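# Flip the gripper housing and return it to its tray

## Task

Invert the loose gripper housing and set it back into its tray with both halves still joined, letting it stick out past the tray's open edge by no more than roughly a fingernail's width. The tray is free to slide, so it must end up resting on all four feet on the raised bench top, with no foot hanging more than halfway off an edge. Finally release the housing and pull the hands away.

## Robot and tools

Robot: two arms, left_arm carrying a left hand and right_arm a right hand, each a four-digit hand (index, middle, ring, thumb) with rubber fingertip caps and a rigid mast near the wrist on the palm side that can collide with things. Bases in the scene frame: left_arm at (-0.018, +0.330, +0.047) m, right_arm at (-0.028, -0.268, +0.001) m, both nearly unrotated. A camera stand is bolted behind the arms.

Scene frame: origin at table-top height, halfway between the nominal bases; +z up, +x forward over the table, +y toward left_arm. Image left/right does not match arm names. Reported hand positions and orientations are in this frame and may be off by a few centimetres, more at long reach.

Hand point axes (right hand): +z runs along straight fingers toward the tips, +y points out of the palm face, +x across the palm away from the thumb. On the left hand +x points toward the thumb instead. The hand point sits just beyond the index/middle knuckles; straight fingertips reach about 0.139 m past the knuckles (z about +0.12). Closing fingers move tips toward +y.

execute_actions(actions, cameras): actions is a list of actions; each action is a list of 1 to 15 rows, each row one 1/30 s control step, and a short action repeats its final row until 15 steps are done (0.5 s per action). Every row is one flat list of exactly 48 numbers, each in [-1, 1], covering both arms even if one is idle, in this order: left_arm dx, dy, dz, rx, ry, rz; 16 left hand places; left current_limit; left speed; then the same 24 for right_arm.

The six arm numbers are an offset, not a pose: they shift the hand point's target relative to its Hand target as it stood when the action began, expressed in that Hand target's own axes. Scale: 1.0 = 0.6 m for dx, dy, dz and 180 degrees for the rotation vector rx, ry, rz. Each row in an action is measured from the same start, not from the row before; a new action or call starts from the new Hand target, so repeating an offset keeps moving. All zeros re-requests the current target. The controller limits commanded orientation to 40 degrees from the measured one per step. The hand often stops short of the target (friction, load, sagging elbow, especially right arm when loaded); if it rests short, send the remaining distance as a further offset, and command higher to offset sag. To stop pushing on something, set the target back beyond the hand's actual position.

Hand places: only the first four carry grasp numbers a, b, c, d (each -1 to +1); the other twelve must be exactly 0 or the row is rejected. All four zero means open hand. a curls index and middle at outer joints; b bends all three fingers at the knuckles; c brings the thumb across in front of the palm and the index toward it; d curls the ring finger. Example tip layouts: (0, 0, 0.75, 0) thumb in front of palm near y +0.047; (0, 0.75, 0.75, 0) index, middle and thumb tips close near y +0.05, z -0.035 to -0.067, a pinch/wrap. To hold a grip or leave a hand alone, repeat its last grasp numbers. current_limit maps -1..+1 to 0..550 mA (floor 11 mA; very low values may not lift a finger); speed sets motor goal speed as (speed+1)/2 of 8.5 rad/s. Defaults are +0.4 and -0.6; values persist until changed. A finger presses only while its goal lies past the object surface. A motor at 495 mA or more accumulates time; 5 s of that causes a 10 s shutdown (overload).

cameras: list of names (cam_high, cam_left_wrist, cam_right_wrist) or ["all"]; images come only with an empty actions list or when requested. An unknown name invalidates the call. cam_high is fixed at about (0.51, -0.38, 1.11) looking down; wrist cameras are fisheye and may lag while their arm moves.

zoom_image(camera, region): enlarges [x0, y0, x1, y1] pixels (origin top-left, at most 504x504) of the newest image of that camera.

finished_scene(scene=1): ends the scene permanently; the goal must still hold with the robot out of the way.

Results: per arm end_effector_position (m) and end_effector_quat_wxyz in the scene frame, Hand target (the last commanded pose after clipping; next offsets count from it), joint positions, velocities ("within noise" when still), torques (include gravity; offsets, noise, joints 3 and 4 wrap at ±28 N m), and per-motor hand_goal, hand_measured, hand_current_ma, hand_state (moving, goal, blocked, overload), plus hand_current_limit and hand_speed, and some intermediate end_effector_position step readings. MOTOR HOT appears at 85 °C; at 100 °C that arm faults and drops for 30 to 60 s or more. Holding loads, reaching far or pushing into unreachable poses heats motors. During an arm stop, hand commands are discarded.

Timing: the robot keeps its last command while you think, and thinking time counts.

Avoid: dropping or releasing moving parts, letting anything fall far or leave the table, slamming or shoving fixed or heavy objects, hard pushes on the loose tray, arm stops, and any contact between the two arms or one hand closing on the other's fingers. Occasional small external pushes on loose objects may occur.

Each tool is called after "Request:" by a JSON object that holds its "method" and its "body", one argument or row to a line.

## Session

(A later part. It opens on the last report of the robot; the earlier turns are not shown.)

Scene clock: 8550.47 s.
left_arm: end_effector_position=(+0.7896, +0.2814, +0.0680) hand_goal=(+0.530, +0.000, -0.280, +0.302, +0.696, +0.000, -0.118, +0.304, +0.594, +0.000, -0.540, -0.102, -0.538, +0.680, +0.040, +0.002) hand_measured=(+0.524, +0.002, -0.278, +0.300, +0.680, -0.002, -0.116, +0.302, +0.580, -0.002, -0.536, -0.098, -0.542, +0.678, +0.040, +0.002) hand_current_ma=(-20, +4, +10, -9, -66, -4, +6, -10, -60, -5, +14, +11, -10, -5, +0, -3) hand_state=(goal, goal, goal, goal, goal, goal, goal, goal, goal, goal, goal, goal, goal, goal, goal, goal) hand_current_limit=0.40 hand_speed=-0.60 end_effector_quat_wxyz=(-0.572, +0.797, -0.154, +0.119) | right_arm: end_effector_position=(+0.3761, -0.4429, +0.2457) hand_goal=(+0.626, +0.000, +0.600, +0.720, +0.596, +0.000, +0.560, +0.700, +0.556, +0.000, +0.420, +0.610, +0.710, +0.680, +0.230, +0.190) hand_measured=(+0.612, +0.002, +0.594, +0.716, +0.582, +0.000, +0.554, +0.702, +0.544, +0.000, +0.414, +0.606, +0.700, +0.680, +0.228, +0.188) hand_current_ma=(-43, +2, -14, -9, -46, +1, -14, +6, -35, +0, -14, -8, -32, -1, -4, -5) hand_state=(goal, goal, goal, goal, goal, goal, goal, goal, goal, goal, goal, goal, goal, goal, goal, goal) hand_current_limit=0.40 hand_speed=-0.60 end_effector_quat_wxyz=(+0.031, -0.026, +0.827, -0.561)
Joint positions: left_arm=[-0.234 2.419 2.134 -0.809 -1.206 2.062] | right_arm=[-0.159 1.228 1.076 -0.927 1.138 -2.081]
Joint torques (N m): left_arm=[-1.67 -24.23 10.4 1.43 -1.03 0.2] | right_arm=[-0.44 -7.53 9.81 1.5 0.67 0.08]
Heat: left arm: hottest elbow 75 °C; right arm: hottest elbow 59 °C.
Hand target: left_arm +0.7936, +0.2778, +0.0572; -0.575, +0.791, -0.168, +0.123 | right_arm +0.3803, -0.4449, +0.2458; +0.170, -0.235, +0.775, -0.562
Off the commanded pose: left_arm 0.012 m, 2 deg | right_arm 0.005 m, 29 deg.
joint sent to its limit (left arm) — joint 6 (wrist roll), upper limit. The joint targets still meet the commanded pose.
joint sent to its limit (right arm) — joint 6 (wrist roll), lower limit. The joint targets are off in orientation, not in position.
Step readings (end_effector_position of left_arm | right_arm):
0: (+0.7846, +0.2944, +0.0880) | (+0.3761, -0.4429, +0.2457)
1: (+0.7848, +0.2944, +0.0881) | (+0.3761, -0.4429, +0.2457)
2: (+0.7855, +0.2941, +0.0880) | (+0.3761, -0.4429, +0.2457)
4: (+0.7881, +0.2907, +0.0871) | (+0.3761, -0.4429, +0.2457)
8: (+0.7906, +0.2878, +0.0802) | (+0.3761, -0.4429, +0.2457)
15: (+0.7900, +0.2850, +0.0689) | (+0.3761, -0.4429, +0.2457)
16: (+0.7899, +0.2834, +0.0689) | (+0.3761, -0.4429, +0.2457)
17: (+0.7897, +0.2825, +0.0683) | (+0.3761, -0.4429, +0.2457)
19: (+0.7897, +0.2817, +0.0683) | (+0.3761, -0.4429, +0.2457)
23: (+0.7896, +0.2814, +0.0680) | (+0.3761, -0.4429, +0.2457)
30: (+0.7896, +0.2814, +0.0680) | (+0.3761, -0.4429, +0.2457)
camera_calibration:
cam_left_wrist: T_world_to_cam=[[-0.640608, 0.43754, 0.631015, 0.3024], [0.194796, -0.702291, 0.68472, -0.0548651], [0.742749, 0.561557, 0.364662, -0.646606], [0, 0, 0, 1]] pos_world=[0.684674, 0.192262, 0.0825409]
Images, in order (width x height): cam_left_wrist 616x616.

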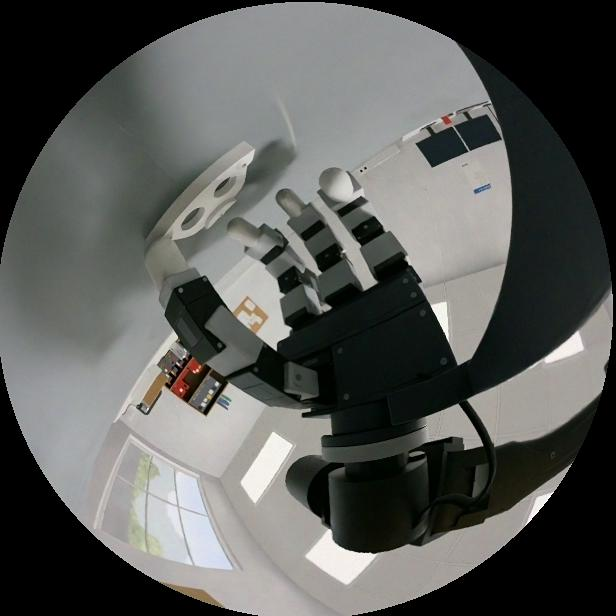

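Request:
{"method": "execute_actions", "body": {
  "actions": [
    [[0,0.0143,0.0046,0,0,0,0.43,0.05,0.76,0.7,0,0,0,0,0,0,0,0,0,0,0,0,0.4,-0.6,0,0,0,0,0,0,0,0.1,0,0.1,0,0,0,0,0,0,0,0,0,0,0,0,0.4,-0.6]],
    [[-0.0002,-0.0036,0.011,0,0,0,0.43,0.05,0.76,0.7,0,0,0,0,0,0,0,0,0,0,0,0,0.4,-0.6,0,0,0,0,0,0,0,0.1,0,0.1,0,0,0,0,0,0,0,0,0,0,0,0,0.4,-0.6]],
    [[-0.0002,-0.0036,0.011,0,0,0,0.43,0.05,0.76,0.7,0,0,0,0,0,0,0,0,0,0,0,0,0.4,-0.6,0,0,0,0,0,0,0,0.1,0,0.1,0,0,0,0,0,0,0,0,0,0,0,0,0.4,-0.6]],
    [[-0.0002,-0.0036,0.011,0,0,0,0.43,0.05,0.76,0.7,0,0,0,0,0,0,0,0,0,0,0,0,0.4,-0.6,0,0,0,0,0,0,0,0.1,0,0.1,0,0,0,0,0,0,0,0,0,0,0,0,0.4,-0.6]]
  ],
  "cameras": ["cam_left_wrist"]
}}

Request:
{"method": "zoom_image", "body": {
  "camera": "cam_left_wrist",
  "region": [110, 110, 290, 310]
}}

Scene clock: 8562.50 s.
left_arm: end_effector_position=(+0.7940, +0.2840, +0.0667) hand_goal=(+0.530, +0.000, -0.280, +0.302, +0.696, +0.000, -0.118, +0.304, +0.594, +0.000, -0.540, -0.102, -0.538, +0.680, +0.040, +0.002) hand_measured=(+0.524, +0.002, -0.278, +0.300, +0.680, -0.002, -0.116, +0.302, +0.580, -0.002, -0.536, -0.098, -0.554, +0.678, +0.054, +0.006) hand_current_ma=(-20, +4, +10, -9, -66, -4, +6, -10, -60, -5, +14, +11, -60, -9, +69, +18) hand_state=(goal, goal, goal, goal, goal, goal, goal, goal, goal, goal, goal, goal, goal, goal, goal, goal) hand_current_limit=0.40 hand_speed=-0.60 end_effector_quat_wxyz=(-0.570, +0.798, -0.150, +0.123) | right_arm: end_effector_position=(+0.3761, -0.4429, +0.2457) hand_goal=(+0.626, +0.000, +0.600, +0.720, +0.596, +0.000, +0.560, +0.700, +0.556, +0.000, +0.420, +0.610, +0.710, +0.680, +0.230, +0.190) hand_measured=(+0.612, +0.002, +0.594, +0.716, +0.582, +0.000, +0.554, +0.702, +0.544, +0.000, +0.414, +0.606, +0.700, +0.680, +0.228, +0.188) hand_current_ma=(-43, +2, -14, -9, -46, +1, -14, +6, -35, +0, -14, -8, -32, -1, -4, -5) hand_state=(goal, goal, goal, goal, goal, goal, goal, goal, goal, goal, goal, goal, goal, goal, goal, goal) hand_current_limit=0.40 hand_speed=-0.60 end_effector_quat_wxyz=(+0.031, -0.026, +0.827, -0.561)
Joint positions: left_arm=[-0.229 2.426 2.142 -0.796 -1.201 2.064] | right_arm=[-0.159 1.228 1.076 -0.927 1.138 -2.081]
Joint torques (N m): left_arm=[0.56 -21.89 12.07 0.91 -0.83 0.16] | right_arm=[-0.97 -7.71 9.8 1.46 0.67 0.08]
Heat: left arm: hottest elbow 76 °C; right arm: hottest elbow 59 °C.
Hand target: left_arm +0.8017, +0.2969, +0.0480; -0.575, +0.791, -0.168, +0.123 | right_arm +0.3803, -0.4449, +0.2458; +0.170, -0.235, +0.775, -0.562
Off the commanded pose: left_arm 0.024 m, 2 deg | right_arm 0.005 m, 29 deg.
joint sent to its limit (left arm) — joint 6 (wrist roll), upper limit. The joint targets are off in orientation, not in position.
joint sent to its limit (right arm) — joint 6 (wrist roll), lower limit. The joint targets are off in orientation, not in position.
Step readings (end_effector_position of left_arm | right_arm):
0: (+0.7896, +0.2814, +0.0680) | (+0.3761, -0.4429, +0.2457)
1: (+0.7896, +0.2814, +0.0680) | (+0.3761, -0.4429, +0.2457)
2: (+0.7898, +0.2813, +0.0681) | (+0.3761, -0.4429, +0.2457)
4: (+0.7906, +0.2811, +0.0681) | (+0.3761, -0.4429, +0.2457)
8: (+0.7916, +0.2809, +0.0680) | (+0.3761, -0.4429, +0.2457)
15: (+0.7919, +0.2809, +0.0679) | (+0.3761, -0.4429, +0.2457)
16: (+0.7919, +0.2809, +0.0679) | (+0.3761, -0.4429, +0.2457)
17: (+0.7918, +0.2809, +0.0676) | (+0.3761, -0.4429, +0.2457)
19: (+0.7918, +0.2809, +0.0676) | (+0.3761, -0.4429, +0.2457)
23: (+0.7918, +0.2809, +0.0673) | (+0.3761, -0.4429, +0.2457)
30: (+0.7918, +0.2809, +0.0673) | (+0.3761, -0.4429, +0.2457)
31: (+0.7918, +0.2809, +0.0673) | (+0.3761, -0.4429, +0.2457)
32: (+0.7918, +0.2809, +0.0673) | (+0.3761, -0.4429, +0.2457)
34: (+0.7918, +0.2812, +0.0670) | (+0.3761, -0.4429, +0.2457)
38: (+0.7918, +0.2815, +0.0670) | (+0.3761, -0.4429, +0.2457)
45: (+0.7918, +0.2818, +0.0669) | (+0.3761, -0.4429, +0.2457)
46: (+0.7918, +0.2818, +0.0669) | (+0.3761, -0.4429, +0.2457)
47: (+0.7918, +0.2820, +0.0665) | (+0.3761, -0.4429, +0.2457)
49: (+0.7921, +0.2824, +0.0667) | (+0.3761, -0.4429, +0.2457)
53: (+0.7934, +0.2836, +0.0667) | (+0.3761, -0.4429, +0.2457)
60: (+0.7939, +0.2840, +0.0669) | (+0.3761, -0.4429, +0.2457)
camera_calibration:
cam_left_wrist: T_world_to_cam=[[-0.648208, 0.440767, 0.620927, 0.310633], [0.188788, -0.696955, 0.691818, -0.0502687], [0.737689, 0.565666, 0.368561, -0.648282], [0, 0, 0, 1]] pos_world=[0.689075, 0.194759, 0.0808276]
Images, in order (width x height): cam_left_wrist 616x616.

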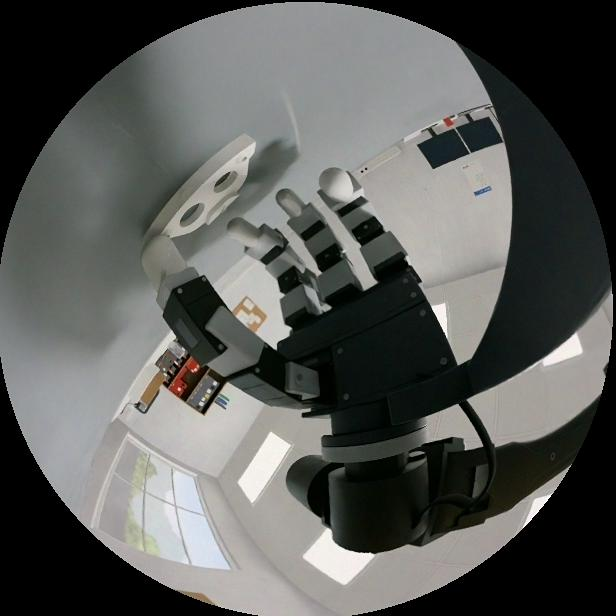

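Scaled by 2.520 from the camera's 616x616 image, which has a finer 880x880 frame.

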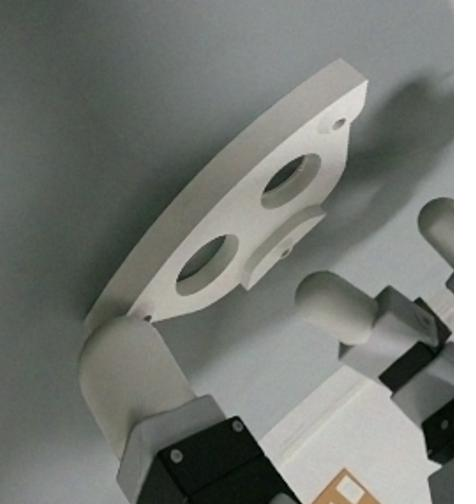

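Request:
{"method": "execute_actions", "body": {
  "actions": [
    [[0,-0.0507,-0.0164,0,0,0,0.43,0.05,0.76,0.7,0,0,0,0,0,0,0,0,0,0,0,0,0.4,-0.6,0,0,0,0,0,0,0,0.1,0,0.1,0,0,0,0,0,0,0,0,0,0,0,0,0.4,-0.6]],
    [[-0.0003,0.0157,-0.0486,0,0,0,0.43,0.05,0.76,0.7,0,0,0,0,0,0,0,0,0,0,0,0,0.4,-0.6,0,0,0,0,0,0,0,0.1,0,0.1,0,0,0,0,0,0,0,0,0,0,0,0,0.4,-0.6]]
  ],
  "cameras": ["cam_left_wrist"]
}}

Request:
{"method": "zoom_image", "body": {
  "camera": "cam_left_wrist",
  "region": [110, 110, 290, 310]
}}

Scene clock: 8576.63 s.
left_arm: end_effector_position=(+0.7858, +0.2682, +0.0678) hand_goal=(+0.530, +0.000, -0.280, +0.302, +0.696, +0.000, -0.118, +0.304, +0.594, +0.000, -0.540, -0.102, -0.538, +0.680, +0.040, +0.002) hand_measured=(+0.524, +0.002, -0.278, +0.300, +0.680, -0.002, -0.116, +0.302, +0.580, -0.002, -0.536, -0.098, -0.540, +0.678, +0.042, +0.004) hand_current_ma=(-20, +4, +9, -9, -66, -4, +6, -10, -60, -5, +14, +11, -10, -8, +9, +11) hand_state=(goal, goal, goal, goal, goal, goal, goal, goal, goal, goal, goal, goal, goal, goal, goal, goal) hand_current_limit=0.40 hand_speed=-0.60 end_effector_quat_wxyz=(-0.573, +0.794, -0.169, +0.113) | right_arm: end_effector_position=(+0.3761, -0.4429, +0.2457) hand_goal=(+0.626, +0.000, +0.600, +0.720, +0.596, +0.000, +0.560, +0.700, +0.556, +0.000, +0.420, +0.610, +0.710, +0.680, +0.230, +0.190) hand_measured=(+0.612, +0.002, +0.594, +0.716, +0.582, +0.000, +0.554, +0.702, +0.544, +0.000, +0.414, +0.606, +0.700, +0.680, +0.228, +0.188) hand_current_ma=(-43, +2, -14, -9, -46, +1, -14, +6, -35, +0, -14, -8, -32, -1, -4, -5) hand_state=(goal, goal, goal, goal, goal, goal, goal, goal, goal, goal, goal, goal, goal, goal, goal, goal) hand_current_limit=0.40 hand_speed=-0.60 end_effector_quat_wxyz=(+0.031, -0.026, +0.827, -0.561)
Joint positions: left_arm=[-0.252 2.426 2.151 -0.844 -1.209 2.064] | right_arm=[-0.159 1.228 1.076 -0.927 1.138 -2.081]
Joint torques (N m): left_arm=[-0.56 -27.28 8.87 1.36 -1.14 0.16] | right_arm=[-0.91 -7.71 9.76 1.59 0.66 0.07]
Heat: left arm: hottest elbow 74 °C; right arm: hottest elbow 59 °C.
Hand target: left_arm +0.7891, +0.2691, +0.0801; -0.575, +0.791, -0.168, +0.123 | right_arm +0.3803, -0.4449, +0.2458; +0.170, -0.235, +0.775, -0.562
Off the commanded pose: left_arm 0.013 m, 1 deg | right_arm 0.005 m, 29 deg.
joint sent to its limit (left arm) — joint 6 (wrist roll), upper limit. The joint targets still meet the commanded pose.
joint sent to its limit (right arm) — joint 6 (wrist roll), lower limit. The joint targets are off in orientation, not in position.
Step readings (end_effector_position of left_arm | right_arm):
0: (+0.7940, +0.2840, +0.0667) | (+0.3761, -0.4429, +0.2457)
1: (+0.7940, +0.2839, +0.0669) | (+0.3761, -0.4429, +0.2457)
2: (+0.7938, +0.2840, +0.0675) | (+0.3761, -0.4429, +0.2457)
4: (+0.7923, +0.2846, +0.0685) | (+0.3761, -0.4429, +0.2457)
8: (+0.7898, +0.2889, +0.0692) | (+0.3761, -0.4429, +0.2457)
15: (+0.7900, +0.2944, +0.0714) | (+0.3761, -0.4429, +0.2457)
16: (+0.7899, +0.2945, +0.0714) | (+0.3761, -0.4429, +0.2457)
17: (+0.7898, +0.2943, +0.0715) | (+0.3761, -0.4429, +0.2457)
19: (+0.7896, +0.2924, +0.0720) | (+0.3761, -0.4429, +0.2457)
23: (+0.7892, +0.2871, +0.0715) | (+0.3761, -0.4429, +0.2457)
30: (+0.7862, +0.2728, +0.0680) | (+0.3761, -0.4429, +0.2457)
camera_calibration:
cam_left_wrist: T_world_to_cam=[[-0.616588, 0.442944, 0.650861, 0.284192], [0.199967, -0.711491, 0.673643, -0.0640091], [0.761467, 0.545511, 0.350122, -0.645805], [0, 0, 0, 1]] pos_world=[0.679788, 0.180871, 0.0842607]
Images, in order (width x height): cam_left_wrist 616x616.

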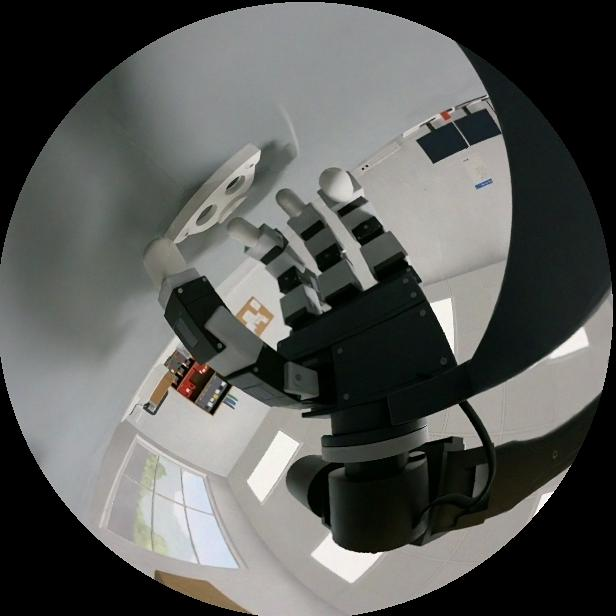

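Scaled by 2.520 from the camera's 616x616 image, which has a finer 880x880 frame.

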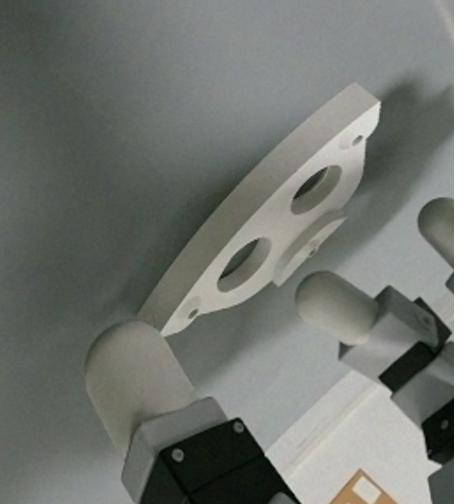

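Request:
{"method": "execute_actions", "body": {
  "actions": [
    [[0,0.0317,0.0102,0,0,0,0.43,0.05,0.76,0.7,0,0,0,0,0,0,0,0,0,0,0,0,0.4,-0.6,0,0,0,0,0,0,0,0.1,0,0.1,0,0,0,0,0,0,0,0,0,0,0,0,0.4,-0.6]]
  ],
  "cameras": ["cam_left_wrist"]
}}

Request:
{"method": "zoom_image", "body": {
  "camera": "cam_left_wrist",
  "region": [110, 110, 290, 310]
}}

Scene clock: 8582.83 s.
left_arm: end_effector_position=(+0.7880, +0.2678, +0.0633) hand_goal=(+0.530, +0.000, -0.280, +0.302, +0.696, +0.000, -0.118, +0.304, +0.594, +0.000, -0.540, -0.102, -0.538, +0.680, +0.040, +0.002) hand_measured=(+0.524, +0.002, -0.278, +0.300, +0.680, -0.002, -0.116, +0.302, +0.580, -0.002, -0.536, -0.098, -0.540, +0.678, +0.042, +0.004) hand_current_ma=(-20, +4, +9, -9, -66, -4, +6, -10, -60, -5, +14, +11, -10, -8, +9, +11) hand_state=(goal, goal, goal, goal, goal, goal, goal, goal, goal, goal, goal, goal, goal, goal, goal, goal) hand_current_limit=0.40 hand_speed=-0.60 end_effector_quat_wxyz=(-0.573, +0.794, -0.163, +0.121) | right_arm: end_effector_position=(+0.3761, -0.4429, +0.2457) hand_goal=(+0.626, +0.000, +0.600, +0.720, +0.596, +0.000, +0.560, +0.700, +0.556, +0.000, +0.420, +0.610, +0.710, +0.680, +0.230, +0.190) hand_measured=(+0.612, +0.002, +0.594, +0.716, +0.582, +0.000, +0.554, +0.702, +0.544, +0.000, +0.414, +0.606, +0.700, +0.680, +0.228, +0.188) hand_current_ma=(-43, +2, -14, -9, -46, +1, -14, +6, -35, +0, -14, -8, -32, -1, -4, -5) hand_state=(goal, goal, goal, goal, goal, goal, goal, goal, goal, goal, goal, goal, goal, goal, goal, goal) hand_current_limit=0.40 hand_speed=-0.60 end_effector_quat_wxyz=(+0.031, -0.026, +0.827, -0.561)
Joint positions: left_arm=[-0.252 2.426 2.134 -0.807 -1.209 2.064] | right_arm=[-0.159 1.228 1.076 -0.927 1.138 -2.081]
Joint torques (N m): left_arm=[-0.44 -25.17 8.92 1.48 -1 0.19] | right_arm=[-0.67 -7.82 9.87 1.59 0.68 0.08]
Heat: left arm: hottest elbow 74 °C; right arm: hottest elbow 59 °C.
Hand target: left_arm +0.7891, +0.2690, +0.0602; -0.575, +0.791, -0.168, +0.123 | right_arm +0.3803, -0.4449, +0.2458; +0.170, -0.235, +0.775, -0.562
Off the commanded pose: left_arm 0.004 m, 1 deg | right_arm 0.005 m, 29 deg.
joint sent to its limit (left arm) — joint 6 (wrist roll), upper limit. The joint targets still meet the commanded pose.
joint sent to its limit (right arm) — joint 6 (wrist roll), lower limit. The joint targets are off in orientation, not in position.
Step readings (end_effector_position of left_arm | right_arm):
0: (+0.7858, +0.2683, +0.0678) | (+0.3761, -0.4429, +0.2457)
1: (+0.7859, +0.2683, +0.0679) | (+0.3761, -0.4429, +0.2457)
2: (+0.7863, +0.2682, +0.0675) | (+0.3761, -0.4429, +0.2457)
4: (+0.7876, +0.2679, +0.0669) | (+0.3761, -0.4429, +0.2457)
8: (+0.7877, +0.2679, +0.0640) | (+0.3761, -0.4429, +0.2457)
15: (+0.7879, +0.2678, +0.0633) | (+0.3761, -0.4429, +0.2457)
camera_calibration:
cam_left_wrist: T_world_to_cam=[[-0.629473, 0.44538, 0.63671, 0.299037], [0.18683, -0.70863, 0.680395, -0.0525794], [0.754227, 0.547247, 0.362853, -0.641234], [0, 0, 0, 1]] pos_world=[0.681695, 0.180469, 0.078049]
Images, in order (width x height): cam_left_wrist 616x616.

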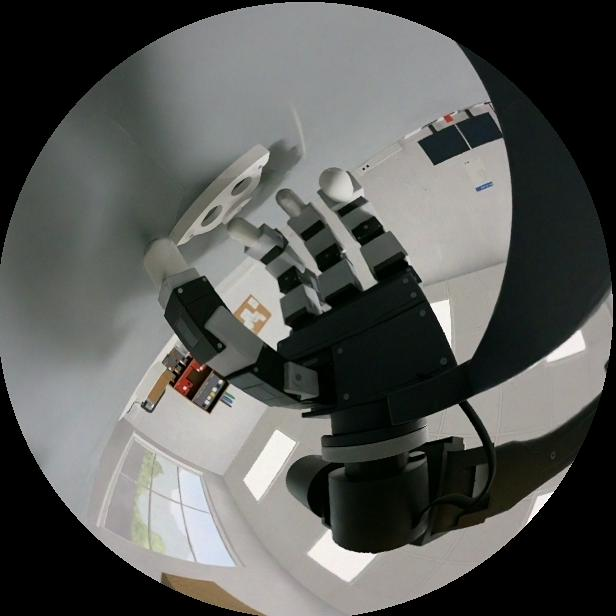

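Scaled by 2.520 from the camera's 616x616 image, which has a finer 880x880 frame.

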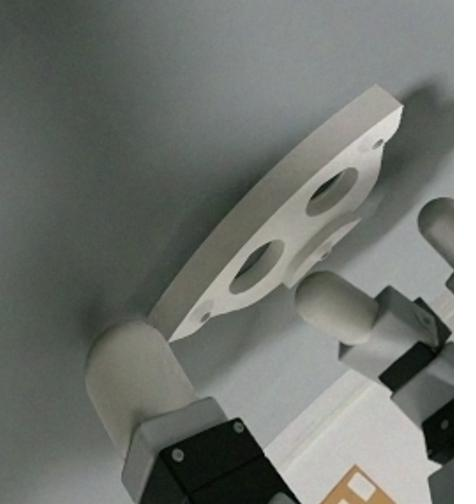

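Request:
{"method": "execute_actions", "body": {
  "actions": [
    [[-0.0068,-0.0041,0.0126,0,0,0,0.43,0.05,0.76,0.7,0,0,0,0,0,0,0,0,0,0,0,0,0.4,-0.6,0,0,0,0,0,0,0,0.1,0,0.1,0,0,0,0,0,0,0,0,0,0,0,0,0.4,-0.6]],
    [[0,-0.0041,0.0126,0,0,0,0.43,0.05,0.76,0.7,0,0,0,0,0,0,0,0,0,0,0,0,0.4,-0.6,0,0,0,0,0,0,0,0.1,0,0.1,0,0,0,0,0,0,0,0,0,0,0,0,0.4,-0.6]],
    [[0,-0.0041,0.0126,0,0,0,0.43,0.05,0.76,0.7,0,0,0,0,0,0,0,0,0,0,0,0,0.4,-0.6,0,0,0,0,0,0,0,0.1,0,0.1,0,0,0,0,0,0,0,0,0,0,0,0,0.4,-0.6]]
  ],
  "cameras": ["cam_left_wrist"]
}}

Request:
{"method": "zoom_image", "body": {
  "camera": "cam_left_wrist",
  "region": [110, 110, 290, 310]
}}

Scene clock: 8597.97 s.
left_arm: end_effector_position=(+0.7877, +0.2888, +0.0596) hand_goal=(+0.530, +0.000, -0.280, +0.302, +0.696, +0.000, -0.118, +0.304, +0.594, +0.000, -0.540, -0.102, -0.538, +0.680, +0.040, +0.002) hand_measured=(+0.524, +0.002, -0.278, +0.300, +0.680, -0.002, -0.116, +0.302, +0.580, -0.002, -0.536, -0.098, -0.540, +0.678, +0.042, +0.004) hand_current_ma=(-20, +4, +9, -9, -66, -4, +6, -10, -60, -5, +14, +11, -10, -8, +9, +11) hand_state=(goal, goal, goal, goal, goal, goal, goal, goal, goal, goal, goal, goal, goal, goal, goal, goal) hand_current_limit=0.40 hand_speed=-0.60 end_effector_quat_wxyz=(-0.572, +0.797, -0.155, +0.112) | right_arm: end_effector_position=(+0.3761, -0.4429, +0.2457) hand_goal=(+0.626, +0.000, +0.600, +0.720, +0.596, +0.000, +0.560, +0.700, +0.556, +0.000, +0.420, +0.610, +0.710, +0.680, +0.230, +0.190) hand_measured=(+0.612, +0.002, +0.594, +0.716, +0.582, +0.000, +0.554, +0.702, +0.544, +0.000, +0.414, +0.606, +0.700, +0.680, +0.228, +0.188) hand_current_ma=(-43, +2, -14, -9, -46, +1, -14, +6, -35, +0, -14, -8, -32, -1, -4, -5) hand_state=(goal, goal, goal, goal, goal, goal, goal, goal, goal, goal, goal, goal, goal, goal, goal, goal) hand_current_limit=0.40 hand_speed=-0.60 end_effector_quat_wxyz=(+0.031, -0.026, +0.827, -0.561)
Joint positions: left_arm=[-0.225 2.426 2.126 -0.804 -1.205 2.064] | right_arm=[-0.159 1.228 1.076 -0.927 1.138 -2.081]
Joint torques (N m): left_arm=[-1.2 -24.82 11.41 0.8 -0.89 0.14] | right_arm=[-1.03 -7.53 9.74 1.48 0.69 0.07]
Heat: left arm: hottest elbow 74 °C; right arm: hottest elbow 59 °C.
Hand target: left_arm +0.7951, +0.2926, +0.0602; -0.575, +0.791, -0.168, +0.123 | right_arm +0.3803, -0.4449, +0.2458; +0.170, -0.235, +0.775, -0.562
Off the commanded pose: left_arm 0.008 m, 2 deg | right_arm 0.005 m, 29 deg.
joint sent to its limit (left arm) — joint 6 (wrist roll), upper limit. The joint targets still meet the commanded pose.
joint sent to its limit (right arm) — joint 6 (wrist roll), lower limit. The joint targets are off in orientation, not in position.
Step readings (end_effector_position of left_arm | right_arm):
0: (+0.7880, +0.2678, +0.0633) | (+0.3761, -0.4429, +0.2457)
1: (+0.7880, +0.2678, +0.0633) | (+0.3761, -0.4429, +0.2457)
2: (+0.7880, +0.2678, +0.0633) | (+0.3761, -0.4429, +0.2457)
4: (+0.7878, +0.2682, +0.0626) | (+0.3761, -0.4429, +0.2457)
8: (+0.7869, +0.2690, +0.0610) | (+0.3761, -0.4429, +0.2457)
15: (+0.7865, +0.2719, +0.0601) | (+0.3761, -0.4429, +0.2457)
16: (+0.7865, +0.2722, +0.0601) | (+0.3761, -0.4429, +0.2457)
17: (+0.7865, +0.2729, +0.0601) | (+0.3761, -0.4429, +0.2457)
19: (+0.7866, +0.2737, +0.0601) | (+0.3761, -0.4429, +0.2457)
23: (+0.7869, +0.2770, +0.0600) | (+0.3761, -0.4429, +0.2457)
30: (+0.7872, +0.2816, +0.0600) | (+0.3761, -0.4429, +0.2457)
31: (+0.7872, +0.2815, +0.0599) | (+0.3761, -0.4429, +0.2457)
32: (+0.7872, +0.2821, +0.0599) | (+0.3761, -0.4429, +0.2457)
34: (+0.7873, +0.2828, +0.0597) | (+0.3761, -0.4429, +0.2457)
38: (+0.7874, +0.2844, +0.0596) | (+0.3761, -0.4429, +0.2457)
45: (+0.7876, +0.2881, +0.0596) | (+0.3761, -0.4429, +0.2457)
camera_calibration:
cam_left_wrist: T_world_to_cam=[[-0.636442, 0.431854, 0.639096, 0.301141], [0.20785, -0.701897, 0.681277, -0.0536944], [0.742792, 0.56643, 0.356956, -0.647207], [0, 0, 0, 1]] pos_world=[0.68356, 0.19886, 0.0751469]
Images, in order (width x height): cam_left_wrist 616x616.

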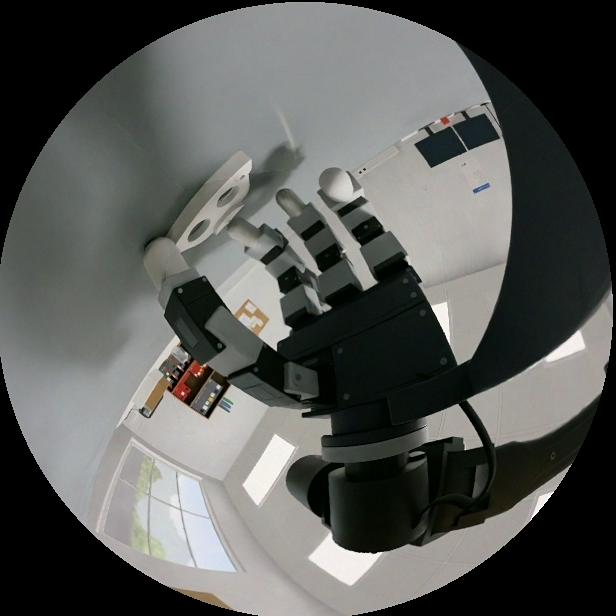

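Scaled by 2.520 from the camera's 616x616 image, which has a finer 880x880 frame.

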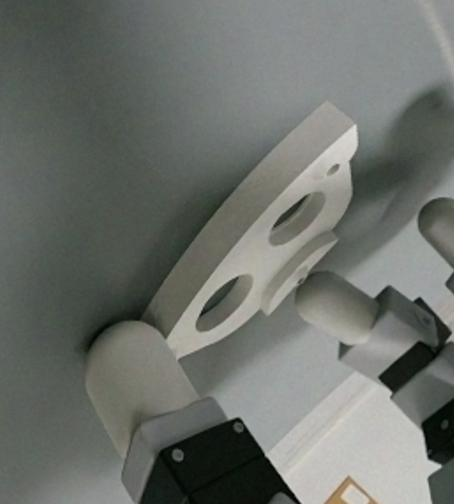

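Request:
{"method": "execute_actions", "body": {
  "actions": [
    [[0,0.0041,-0.0126,0,0,0,0.43,0.05,0.76,0.7,0,0,0,0,0,0,0,0,0,0,0,0,0.4,-0.6,0,0,0,0,0,0,0,0.1,0,0.1,0,0,0,0,0,0,0,0,0,0,0,0,0.4,-0.6]],
    [[-0.0274,-0.0007,0.0018,0,0,0,0.43,0.05,0.76,0.7,0,0,0,0,0,0,0,0,0,0,0,0,0.4,-0.6,0,0,0,0,0,0,0,0.1,0,0.1,0,0,0,0,0,0,0,0,0,0,0,0,0.4,-0.6]],
    [[-0.0274,-0.0007,0.0018,0,0,0,0.43,0.05,0.76,0.7,0,0,0,0,0,0,0,0,0,0,0,0,0.4,-0.6,0,0,0,0,0,0,0,0.1,0,0.1,0,0,0,0,0,0,0,0,0,0,0,0,0.4,-0.6]]
  ],
  "cameras": ["cam_left_wrist"]
}}

Request:
{"method": "zoom_image", "body": {
  "camera": "cam_left_wrist",
  "region": [110, 110, 290, 310]
}}

Scene clock: 8619.47 s.
left_arm: end_effector_position=(+0.7644, +0.2938, +0.0567) hand_goal=(+0.530, +0.000, -0.280, +0.302, +0.696, +0.000, -0.118, +0.304, +0.594, +0.000, -0.540, -0.102, -0.538, +0.680, +0.040, +0.002) hand_measured=(+0.524, +0.002, -0.278, +0.300, +0.680, -0.002, -0.116, +0.302, +0.580, -0.002, -0.536, -0.098, -0.514, +0.686, +0.038, +0.000) hand_current_ma=(-21, +4, +9, -9, -66, -4, +6, -10, -59, -5, +14, +11, +99, +21, -8, -6) hand_state=(goal, goal, goal, goal, goal, goal, goal, goal, goal, goal, goal, goal, blocked, goal, goal, goal) hand_current_limit=0.40 hand_speed=-0.60 end_effector_quat_wxyz=(-0.572, +0.797, -0.153, +0.115) | right_arm: end_effector_position=(+0.3761, -0.4429, +0.2457) hand_goal=(+0.626, +0.000, +0.600, +0.720, +0.596, +0.000, +0.560, +0.700, +0.556, +0.000, +0.420, +0.610, +0.710, +0.680, +0.230, +0.190) hand_measured=(+0.612, +0.002, +0.594, +0.716, +0.582, +0.000, +0.554, +0.702, +0.544, +0.000, +0.414, +0.606, +0.700, +0.680, +0.228, +0.188) hand_current_ma=(-43, +2, -14, -9, -46, +1, -14, +6, -35, +0, -14, -8, -32, -1, -4, -5) hand_state=(goal, goal, goal, goal, goal, goal, goal, goal, goal, goal, goal, goal, goal, goal, goal, goal) hand_current_limit=0.40 hand_speed=-0.60 end_effector_quat_wxyz=(+0.031, -0.026, +0.827, -0.561)
Joint positions: left_arm=[-0.225 2.351 1.976 -0.722 -1.205 2.064] | right_arm=[-0.159 1.228 1.076 -0.927 1.138 -2.081]
Joint torques (N m): left_arm=[-1.08 -26.11 7.87 0.88 -0.85 0.18] | right_arm=[-0.79 -7.41 9.74 1.58 0.67 0.08]
Heat: left arm: hottest elbow 73 °C; right arm: hottest elbow 59 °C.
Hand target: left_arm +0.7627, +0.3008, +0.0604; -0.575, +0.791, -0.168, +0.123 | right_arm +0.3803, -0.4449, +0.2458; +0.170, -0.235, +0.775, -0.562
Off the commanded pose: left_arm 0.008 m, 2 deg | right_arm 0.005 m, 29 deg.
joint sent to its limit (left arm) — joint 6 (wrist roll), upper limit. The joint targets still meet the commanded pose.
joint sent to its limit (right arm) — joint 6 (wrist roll), lower limit. The joint targets are off in orientation, not in position.
Step readings (end_effector_position of left_arm | right_arm):
0: (+0.7877, +0.2888, +0.0596) | (+0.3761, -0.4429, +0.2457)
1: (+0.7877, +0.2888, +0.0596) | (+0.3761, -0.4429, +0.2457)
2: (+0.7877, +0.2888, +0.0596) | (+0.3761, -0.4429, +0.2457)
4: (+0.7877, +0.2888, +0.0596) | (+0.3761, -0.4429, +0.2457)
8: (+0.7877, +0.2888, +0.0596) | (+0.3761, -0.4429, +0.2457)
15: (+0.7877, +0.2888, +0.0596) | (+0.3761, -0.4429, +0.2457)
16: (+0.7877, +0.2888, +0.0596) | (+0.3761, -0.4429, +0.2457)
17: (+0.7871, +0.2889, +0.0583) | (+0.3761, -0.4429, +0.2457)
19: (+0.7855, +0.2892, +0.0575) | (+0.3761, -0.4429, +0.2457)
23: (+0.7800, +0.2904, +0.0576) | (+0.3761, -0.4429, +0.2457)
30: (+0.7790, +0.2906, +0.0573) | (+0.3761, -0.4429, +0.2457)
31: (+0.7788, +0.2907, +0.0572) | (+0.3761, -0.4429, +0.2457)
32: (+0.7780, +0.2909, +0.0570) | (+0.3761, -0.4429, +0.2457)
34: (+0.7736, +0.2918, +0.0570) | (+0.3761, -0.4429, +0.2457)
38: (+0.7654, +0.2936, +0.0570) | (+0.3761, -0.4429, +0.2457)
45: (+0.7644, +0.2938, +0.0566) | (+0.3761, -0.4429, +0.2457)
camera_calibration:
cam_left_wrist: T_world_to_cam=[[-0.640476, 0.43275, 0.634443, 0.288974], [0.203553, -0.700917, 0.68358, -0.0405291], [0.740511, 0.566959, 0.360833, -0.630418], [0, 0, 0, 1]] pos_world=[0.660162, 0.20396, 0.0718428]
Images, in order (width x height): cam_left_wrist 616x616.

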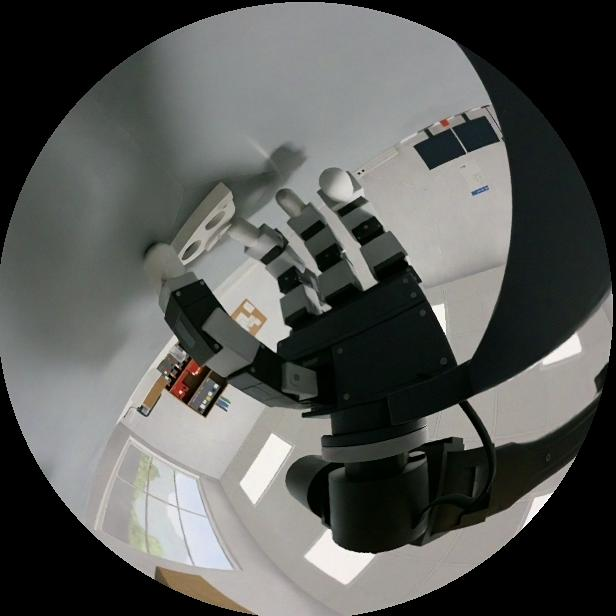

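Scaled by 2.520 from the camera's 616x616 image, which has a finer 880x880 frame.

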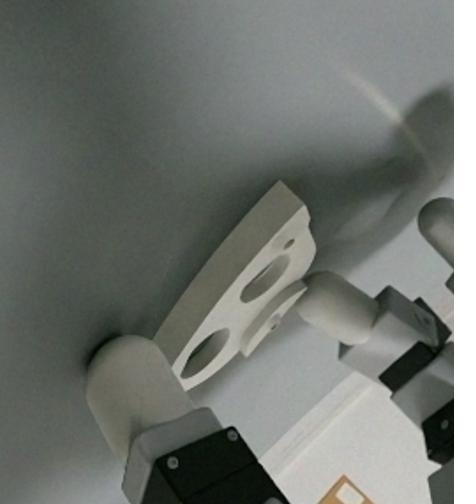

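Request:
{"method": "execute_actions", "body": {
  "actions": [
    [[-0.0202,-0.014,0.0217,0,0,0,0.43,0.05,0.76,0.7,0,0,0,0,0,0,0,0,0,0,0,0,0.4,-0.6,0,0,0,0,0,0,0,0.1,0,0.1,0,0,0,0,0,0,0,0,0,0,0,0,0.4,-0.6]],
    [[0,0,0,0,0,0,0.43,0.05,0.76,0.7,0,0,0,0,0,0,0,0,0,0,0,0,0.4,-0.6,0,0,0,0,0,0,0,0.1,0,0.1,0,0,0,0,0,0,0,0,0,0,0,0,0.4,-0.6]]
  ],
  "cameras": ["cam_left_wrist","cam_high"]
}}

Request:
{"method": "zoom_image", "body": {
  "camera": "cam_left_wrist",
  "region": [110, 110, 290, 310]
}}

Request:
{"method": "zoom_image", "body": {
  "camera": "cam_high",
  "region": [430, 200, 560, 300]
}}

Scene clock: 8635.60 s.
left_arm: end_effector_position=(+0.7578, +0.3118, +0.0564) hand_goal=(+0.530, +0.000, -0.280, +0.302, +0.696, +0.000, -0.118, +0.304, +0.594, +0.000, -0.540, -0.102, -0.538, +0.680, +0.040, +0.002) hand_measured=(+0.524, +0.002, -0.278, +0.300, +0.680, -0.002, -0.116, +0.302, +0.580, -0.002, -0.536, -0.098, -0.518, +0.686, +0.050, +0.006) hand_current_ma=(-21, +4, +9, -9, -66, -4, +6, -10, -59, -5, +14, +11, +75, +23, +48, +16) hand_state=(goal, goal, goal, goal, goal, goal, goal, goal, goal, goal, goal, goal, goal, goal, goal, goal) hand_current_limit=0.40 hand_speed=-0.60 end_effector_quat_wxyz=(-0.570, +0.801, -0.148, +0.106) | right_arm: end_effector_position=(+0.3761, -0.4429, +0.2457) hand_goal=(+0.626, +0.000, +0.600, +0.720, +0.596, +0.000, +0.560, +0.700, +0.556, +0.000, +0.420, +0.610, +0.710, +0.680, +0.230, +0.190) hand_measured=(+0.612, +0.002, +0.594, +0.716, +0.582, +0.000, +0.554, +0.702, +0.544, +0.000, +0.414, +0.606, +0.700, +0.680, +0.228, +0.188) hand_current_ma=(-43, +2, -14, -9, -46, +1, -14, +6, -35, +0, -14, -8, -32, -1, -4, -5) hand_state=(goal, goal, goal, goal, goal, goal, goal, goal, goal, goal, goal, goal, goal, goal, goal, goal) hand_current_limit=0.40 hand_speed=-0.60 end_effector_quat_wxyz=(+0.031, -0.026, +0.827, -0.561)
Joint positions: left_arm=[-0.202 2.333 1.945 -0.718 -1.196 2.064] | right_arm=[-0.159 1.228 1.076 -0.927 1.138 -2.081]
Joint torques (N m): left_arm=[-0.67 -25.93 7.94 1.07 -0.93 0.13] | right_arm=[-0.62 -7.65 9.8 1.48 0.66 0.08]
Heat: left arm: hottest elbow 72 °C; right arm: hottest elbow 59 °C.
Hand target: left_arm +0.7578, +0.3194, +0.0642; -0.575, +0.791, -0.168, +0.123 | right_arm +0.3803, -0.4449, +0.2458; +0.170, -0.235, +0.775, -0.562
Off the commanded pose: left_arm 0.011 m, 3 deg | right_arm 0.005 m, 29 deg.
joint sent to its limit (left arm) — joint 6 (wrist roll), upper limit. The joint targets are off in orientation, not in position.
joint sent to its limit (right arm) — joint 6 (wrist roll), lower limit. The joint targets are off in orientation, not in position.
Step readings (end_effector_position of left_arm | right_arm):
0: (+0.7644, +0.2938, +0.0567) | (+0.3761, -0.4429, +0.2457)
1: (+0.7643, +0.2938, +0.0566) | (+0.3761, -0.4429, +0.2457)
2: (+0.7640, +0.2943, +0.0564) | (+0.3761, -0.4429, +0.2457)
4: (+0.7622, +0.2960, +0.0565) | (+0.3761, -0.4429, +0.2457)
8: (+0.7587, +0.3030, +0.0565) | (+0.3761, -0.4429, +0.2457)
15: (+0.7578, +0.3118, +0.0564) | (+0.3761, -0.4429, +0.2457)
16: (+0.7578, +0.3118, +0.0564) | (+0.3761, -0.4429, +0.2457)
17: (+0.7578, +0.3118, +0.0564) | (+0.3761, -0.4429, +0.2457)
19: (+0.7578, +0.3118, +0.0564) | (+0.3761, -0.4429, +0.2457)
23: (+0.7578, +0.3118, +0.0564) | (+0.3761, -0.4429, +0.2457)
30: (+0.7578, +0.3118, +0.0564) | (+0.3761, -0.4429, +0.2457)
camera_calibration:
cam_left_wrist: T_world_to_cam=[[-0.64237, 0.424413, 0.638149, 0.281051], [0.223445, -0.692773, 0.685666, -0.0440408], [0.733098, 0.583043, 0.350184, -0.634504], [0, 0, 0, 1]] pos_world=[0.655533, 0.220151, 0.0730382]
Images, in order (width x height): cam_high 672x504, cam_left_wrist 616x616.

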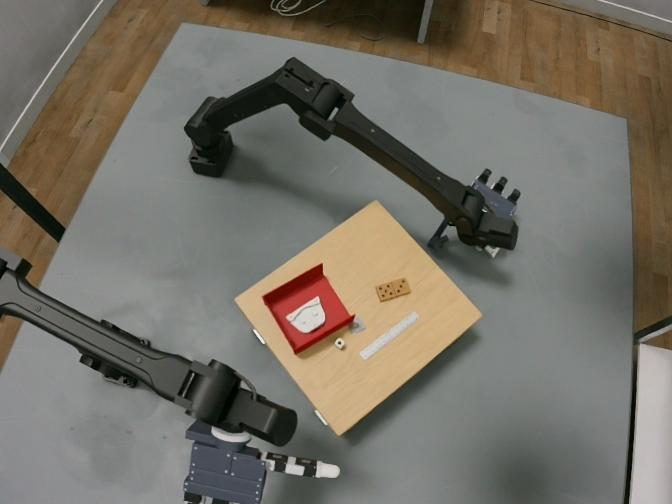

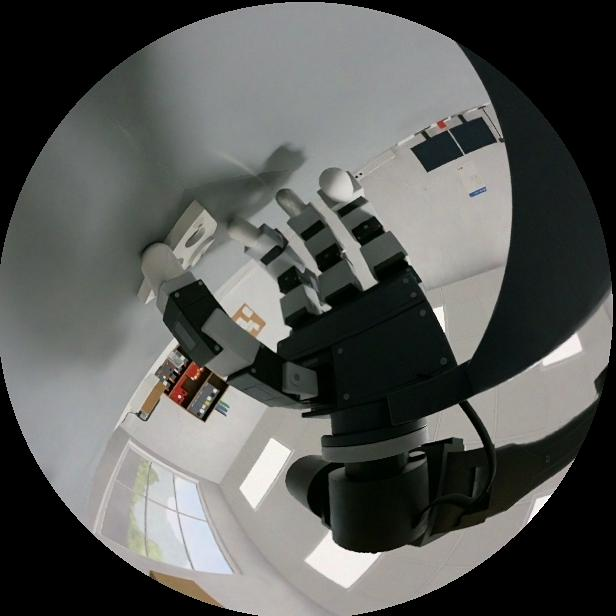

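Scaled by 2.520 from the camera's 616x616 image, which has a finer 880x880 frame.

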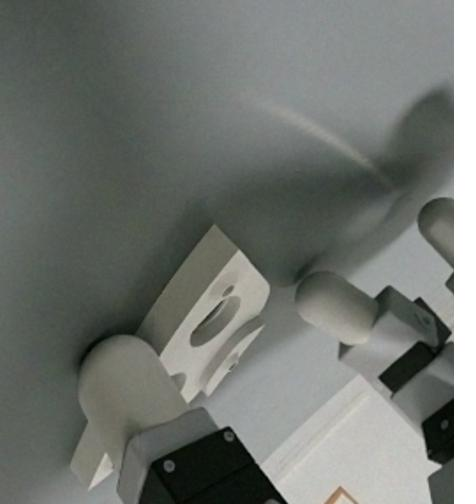

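Scaled by 3.877 from the camera's 672x504 image, which has a finer 960x720 frame.

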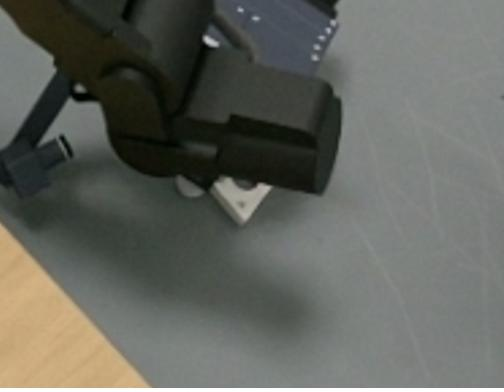

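Request:
{"method": "execute_actions", "body": {
  "actions": [
    [[0.0162,-0.0037,-0.005,0,0,0,0.43,0.05,0.76,0.7,0,0,0,0,0,0,0,0,0,0,0,0,0.4,-0.6,0,0,0,0,0,0,0,0.1,0,0.1,0,0,0,0,0,0,0,0,0,0,0,0,0.4,-0.6]]
  ],
  "cameras": ["cam_left_wrist"]
}}

Request:
{"method": "zoom_image", "body": {
  "camera": "cam_left_wrist",
  "region": [110, 110, 290, 310]
}}

Scene clock: 8656.37 s.
left_arm: end_effector_position=(+0.7577, +0.3119, +0.0564) hand_goal=(+0.530, +0.000, -0.280, +0.302, +0.696, +0.000, -0.118, +0.304, +0.594, +0.000, -0.540, -0.102, -0.538, +0.680, +0.040, +0.002) hand_measured=(+0.524, +0.002, -0.278, +0.300, +0.680, -0.002, -0.116, +0.302, +0.580, -0.002, -0.536, -0.098, -0.518, +0.686, +0.050, +0.006) hand_current_ma=(-21, +4, +9, -9, -66, -4, +6, -10, -59, -5, +14, +11, +75, +23, +47, +16) hand_state=(goal, goal, goal, goal, goal, goal, goal, goal, goal, goal, goal, goal, goal, goal, goal, goal) hand_current_limit=0.40 hand_speed=-0.60 end_effector_quat_wxyz=(-0.570, +0.801, -0.148, +0.106) | right_arm: end_effector_position=(+0.3761, -0.4429, +0.2457) hand_goal=(+0.626, +0.000, +0.600, +0.720, +0.596, +0.000, +0.560, +0.700, +0.556, +0.000, +0.420, +0.610, +0.710, +0.680, +0.230, +0.190) hand_measured=(+0.612, +0.002, +0.594, +0.716, +0.582, +0.000, +0.554, +0.702, +0.544, +0.000, +0.414, +0.606, +0.700, +0.680, +0.228, +0.188) hand_current_ma=(-43, +2, -14, -9, -46, +1, -14, +6, -35, +0, -14, -8, -32, -1, -4, -5) hand_state=(goal, goal, goal, goal, goal, goal, goal, goal, goal, goal, goal, goal, goal, goal, goal, goal) hand_current_limit=0.40 hand_speed=-0.60 end_effector_quat_wxyz=(+0.031, -0.026, +0.827, -0.561)
Joint positions: left_arm=[-0.202 2.333 1.945 -0.719 -1.196 2.064] | right_arm=[-0.159 1.228 1.076 -0.927 1.138 -2.081]
Joint torques (N m): left_arm=[-0.85 -24.47 11.37 0.25 -1 0.08] | right_arm=[-0.85 -7.53 9.76 1.57 0.68 0.04]
Heat: left arm: hottest elbow 68 °C; right arm: hottest elbow 59 °C.
Hand target: left_arm +0.7658, +0.3135, +0.0672; -0.575, +0.791, -0.168, +0.123 | right_arm +0.3803, -0.4449, +0.2458; +0.170, -0.235, +0.775, -0.562
Off the commanded pose: left_arm 0.014 m, 3 deg | right_arm 0.005 m, 29 deg.
joint sent to its limit (left arm) — joint 6 (wrist roll), upper limit. The joint targets are off in orientation, not in position.
joint sent to its limit (right arm) — joint 6 (wrist roll), lower limit. The joint targets are off in orientation, not in position.
Step readings (end_effector_position of left_arm | right_arm):
0: (+0.7578, +0.3118, +0.0564) | (+0.3761, -0.4429, +0.2457)
1: (+0.7578, +0.3118, +0.0564) | (+0.3761, -0.4429, +0.2457)
2: (+0.7578, +0.3118, +0.0564) | (+0.3761, -0.4429, +0.2457)
4: (+0.7578, +0.3118, +0.0564) | (+0.3761, -0.4429, +0.2457)
8: (+0.7578, +0.3119, +0.0564) | (+0.3761, -0.4429, +0.2457)
15: (+0.7577, +0.3119, +0.0564) | (+0.3761, -0.4429, +0.2457)
camera_calibration:
cam_left_wrist: T_world_to_cam=[[-0.641844, 0.424343, 0.638725, 0.280614], [0.22396, -0.692888, 0.685381, -0.04431], [0.733402, 0.582957, 0.34969, -0.634575], [0, 0, 0, 1]] pos_world=[0.655432, 0.220151, 0.0730387]
Images, in order (width x height): cam_left_wrist 616x616.

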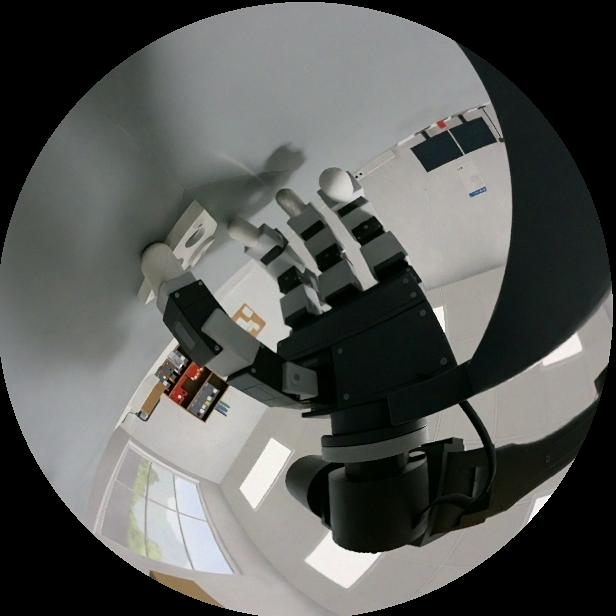

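Scaled by 2.520 from the camera's 616x616 image, which has a finer 880x880 frame.

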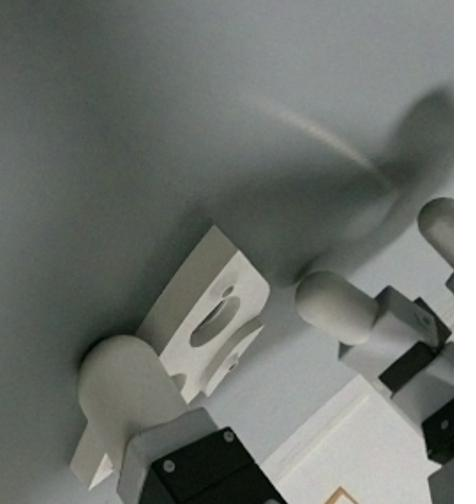

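Request:
{"method": "execute_actions", "body": {
  "actions": [
    [[0,0,0,0,0,0,0.43,0.16,0.76,0.7,0,0,0,0,0,0,0,0,0,0,0,0,0.4,-0.6,0,0,0,0,0,0,0,0.1,0,0.1,0,0,0,0,0,0,0,0,0,0,0,0,0.4,-0.6]],
    [[0,0,0,0,0,0,0.43,0.2,0.76,0.7,0,0,0,0,0,0,0,0,0,0,0,0,0.4,-0.6,0,0,0,0,0,0,0,0.1,0,0.1,0,0,0,0,0,0,0,0,0,0,0,0,0.4,-0.6]]
  ],
  "cameras": ["cam_left_wrist"]
}}

Request:
{"method": "zoom_image", "body": {
  "camera": "cam_left_wrist",
  "region": [110, 110, 290, 310]
}}

Scene clock: 8664.73 s.
left_arm: end_effector_position=(+0.7581, +0.3157, +0.0582) hand_goal=(+0.328, +0.000, -0.234, +0.332, +0.432, +0.000, -0.148, +0.304, +0.368, +0.000, -0.540, -0.072, -0.538, +0.680, +0.040, +0.032) hand_measured=(+0.372, +0.006, -0.230, +0.330, +0.428, -0.002, -0.144, +0.302, +0.366, -0.002, -0.536, -0.074, -0.536, +0.682, +0.042, +0.030) hand_current_ma=(+196, +16, +13, -5, -12, -4, +10, -9, -7, -5, +14, -7, +8, +9, +12, -6) hand_state=(blocked, goal, goal, goal, goal, goal, goal, goal, goal, goal, goal, goal, goal, goal, goal, goal) hand_current_limit=0.40 hand_speed=-0.60 end_effector_quat_wxyz=(-0.574, +0.799, -0.144, +0.104) | right_arm: end_effector_position=(+0.3761, -0.4429, +0.2457) hand_goal=(+0.626, +0.000, +0.600, +0.720, +0.596, +0.000, +0.560, +0.700, +0.556, +0.000, +0.420, +0.610, +0.710, +0.680, +0.230, +0.190) hand_measured=(+0.612, +0.002, +0.594, +0.716, +0.582, +0.000, +0.554, +0.702, +0.544, +0.000, +0.414, +0.606, +0.700, +0.680, +0.228, +0.188) hand_current_ma=(-43, +2, -14, -9, -46, +1, -14, +6, -35, +0, -14, -8, -32, -1, -4, -5) hand_state=(goal, goal, goal, goal, goal, goal, goal, goal, goal, goal, goal, goal, goal, goal, goal, goal) hand_current_limit=0.40 hand_speed=-0.60 end_effector_quat_wxyz=(+0.031, -0.026, +0.827, -0.561)
Joint positions: left_arm=[-0.199 2.333 1.947 -0.719 -1.204 2.064] | right_arm=[-0.159 1.228 1.076 -0.927 1.138 -2.081]
Joint torques (N m): left_arm=[-0.5 -24.53 11.25 0.25 -0.67 0.2] | right_arm=[-1.14 -7.41 9.74 1.59 0.68 0.06]
Heat: left arm: hottest elbow 68 °C; right arm: hottest elbow 59 °C.
Hand target: left_arm +0.7658, +0.3135, +0.0673; -0.575, +0.791, -0.168, +0.123 | right_arm +0.3803, -0.4449, +0.2458; +0.170, -0.235, +0.775, -0.562
Off the commanded pose: left_arm 0.012 m, 4 deg | right_arm 0.005 m, 29 deg.
joint sent to its limit (left arm) — joint 6 (wrist roll), upper limit. The joint targets are off in orientation, not in position.
joint sent to its limit (right arm) — joint 6 (wrist roll), lower limit. The joint targets are off in orientation, not in position.
Step readings (end_effector_position of left_arm | right_arm):
0: (+0.7577, +0.3119, +0.0564) | (+0.3761, -0.4429, +0.2457)
1: (+0.7577, +0.3119, +0.0564) | (+0.3761, -0.4429, +0.2457)
2: (+0.7577, +0.3119, +0.0564) | (+0.3761, -0.4429, +0.2457)
4: (+0.7575, +0.3126, +0.0570) | (+0.3761, -0.4429, +0.2457)
8: (+0.7579, +0.3134, +0.0576) | (+0.3761, -0.4429, +0.2457)
15: (+0.7579, +0.3145, +0.0576) | (+0.3761, -0.4429, +0.2457)
16: (+0.7579, +0.3145, +0.0576) | (+0.3761, -0.4429, +0.2457)
17: (+0.7579, +0.3147, +0.0578) | (+0.3761, -0.4429, +0.2457)
19: (+0.7581, +0.3150, +0.0581) | (+0.3761, -0.4429, +0.2457)
23: (+0.7581, +0.3157, +0.0582) | (+0.3761, -0.4429, +0.2457)
30: (+0.7581, +0.3157, +0.0582) | (+0.3761, -0.4429, +0.2457)
camera_calibration:
cam_left_wrist: T_world_to_cam=[[-0.647004, 0.415174, 0.639544, 0.28477], [0.226725, -0.696068, 0.681238, -0.0438745], [0.727999, 0.585764, 0.356229, -0.634931], [0, 0, 0, 1]] pos_world=[0.656424, 0.223151, 0.0739469]
Images, in order (width x height): cam_left_wrist 616x616.

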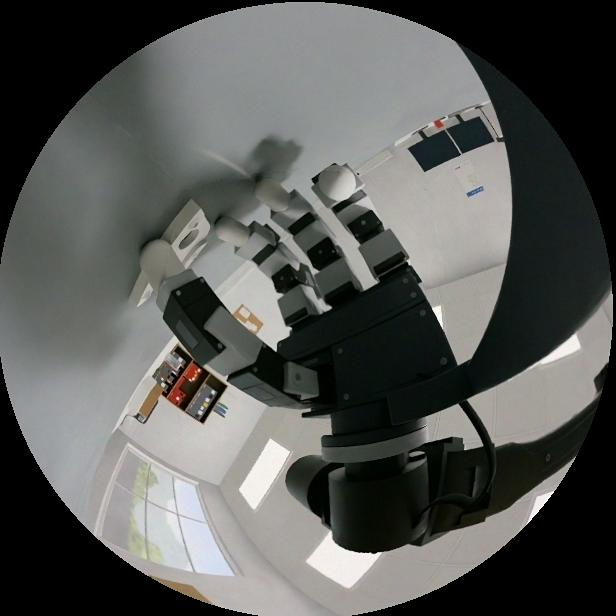

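Scaled by 2.520 from the camera's 616x616 image, which has a finer 880x880 frame.

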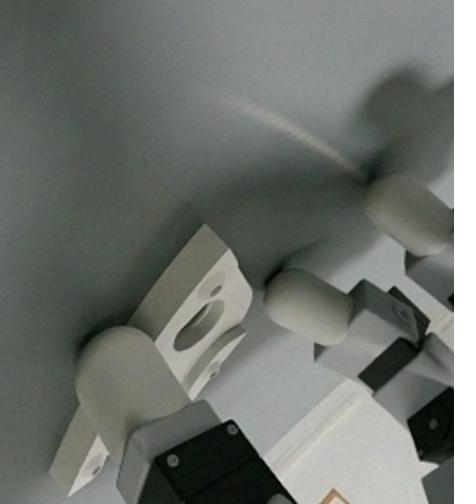

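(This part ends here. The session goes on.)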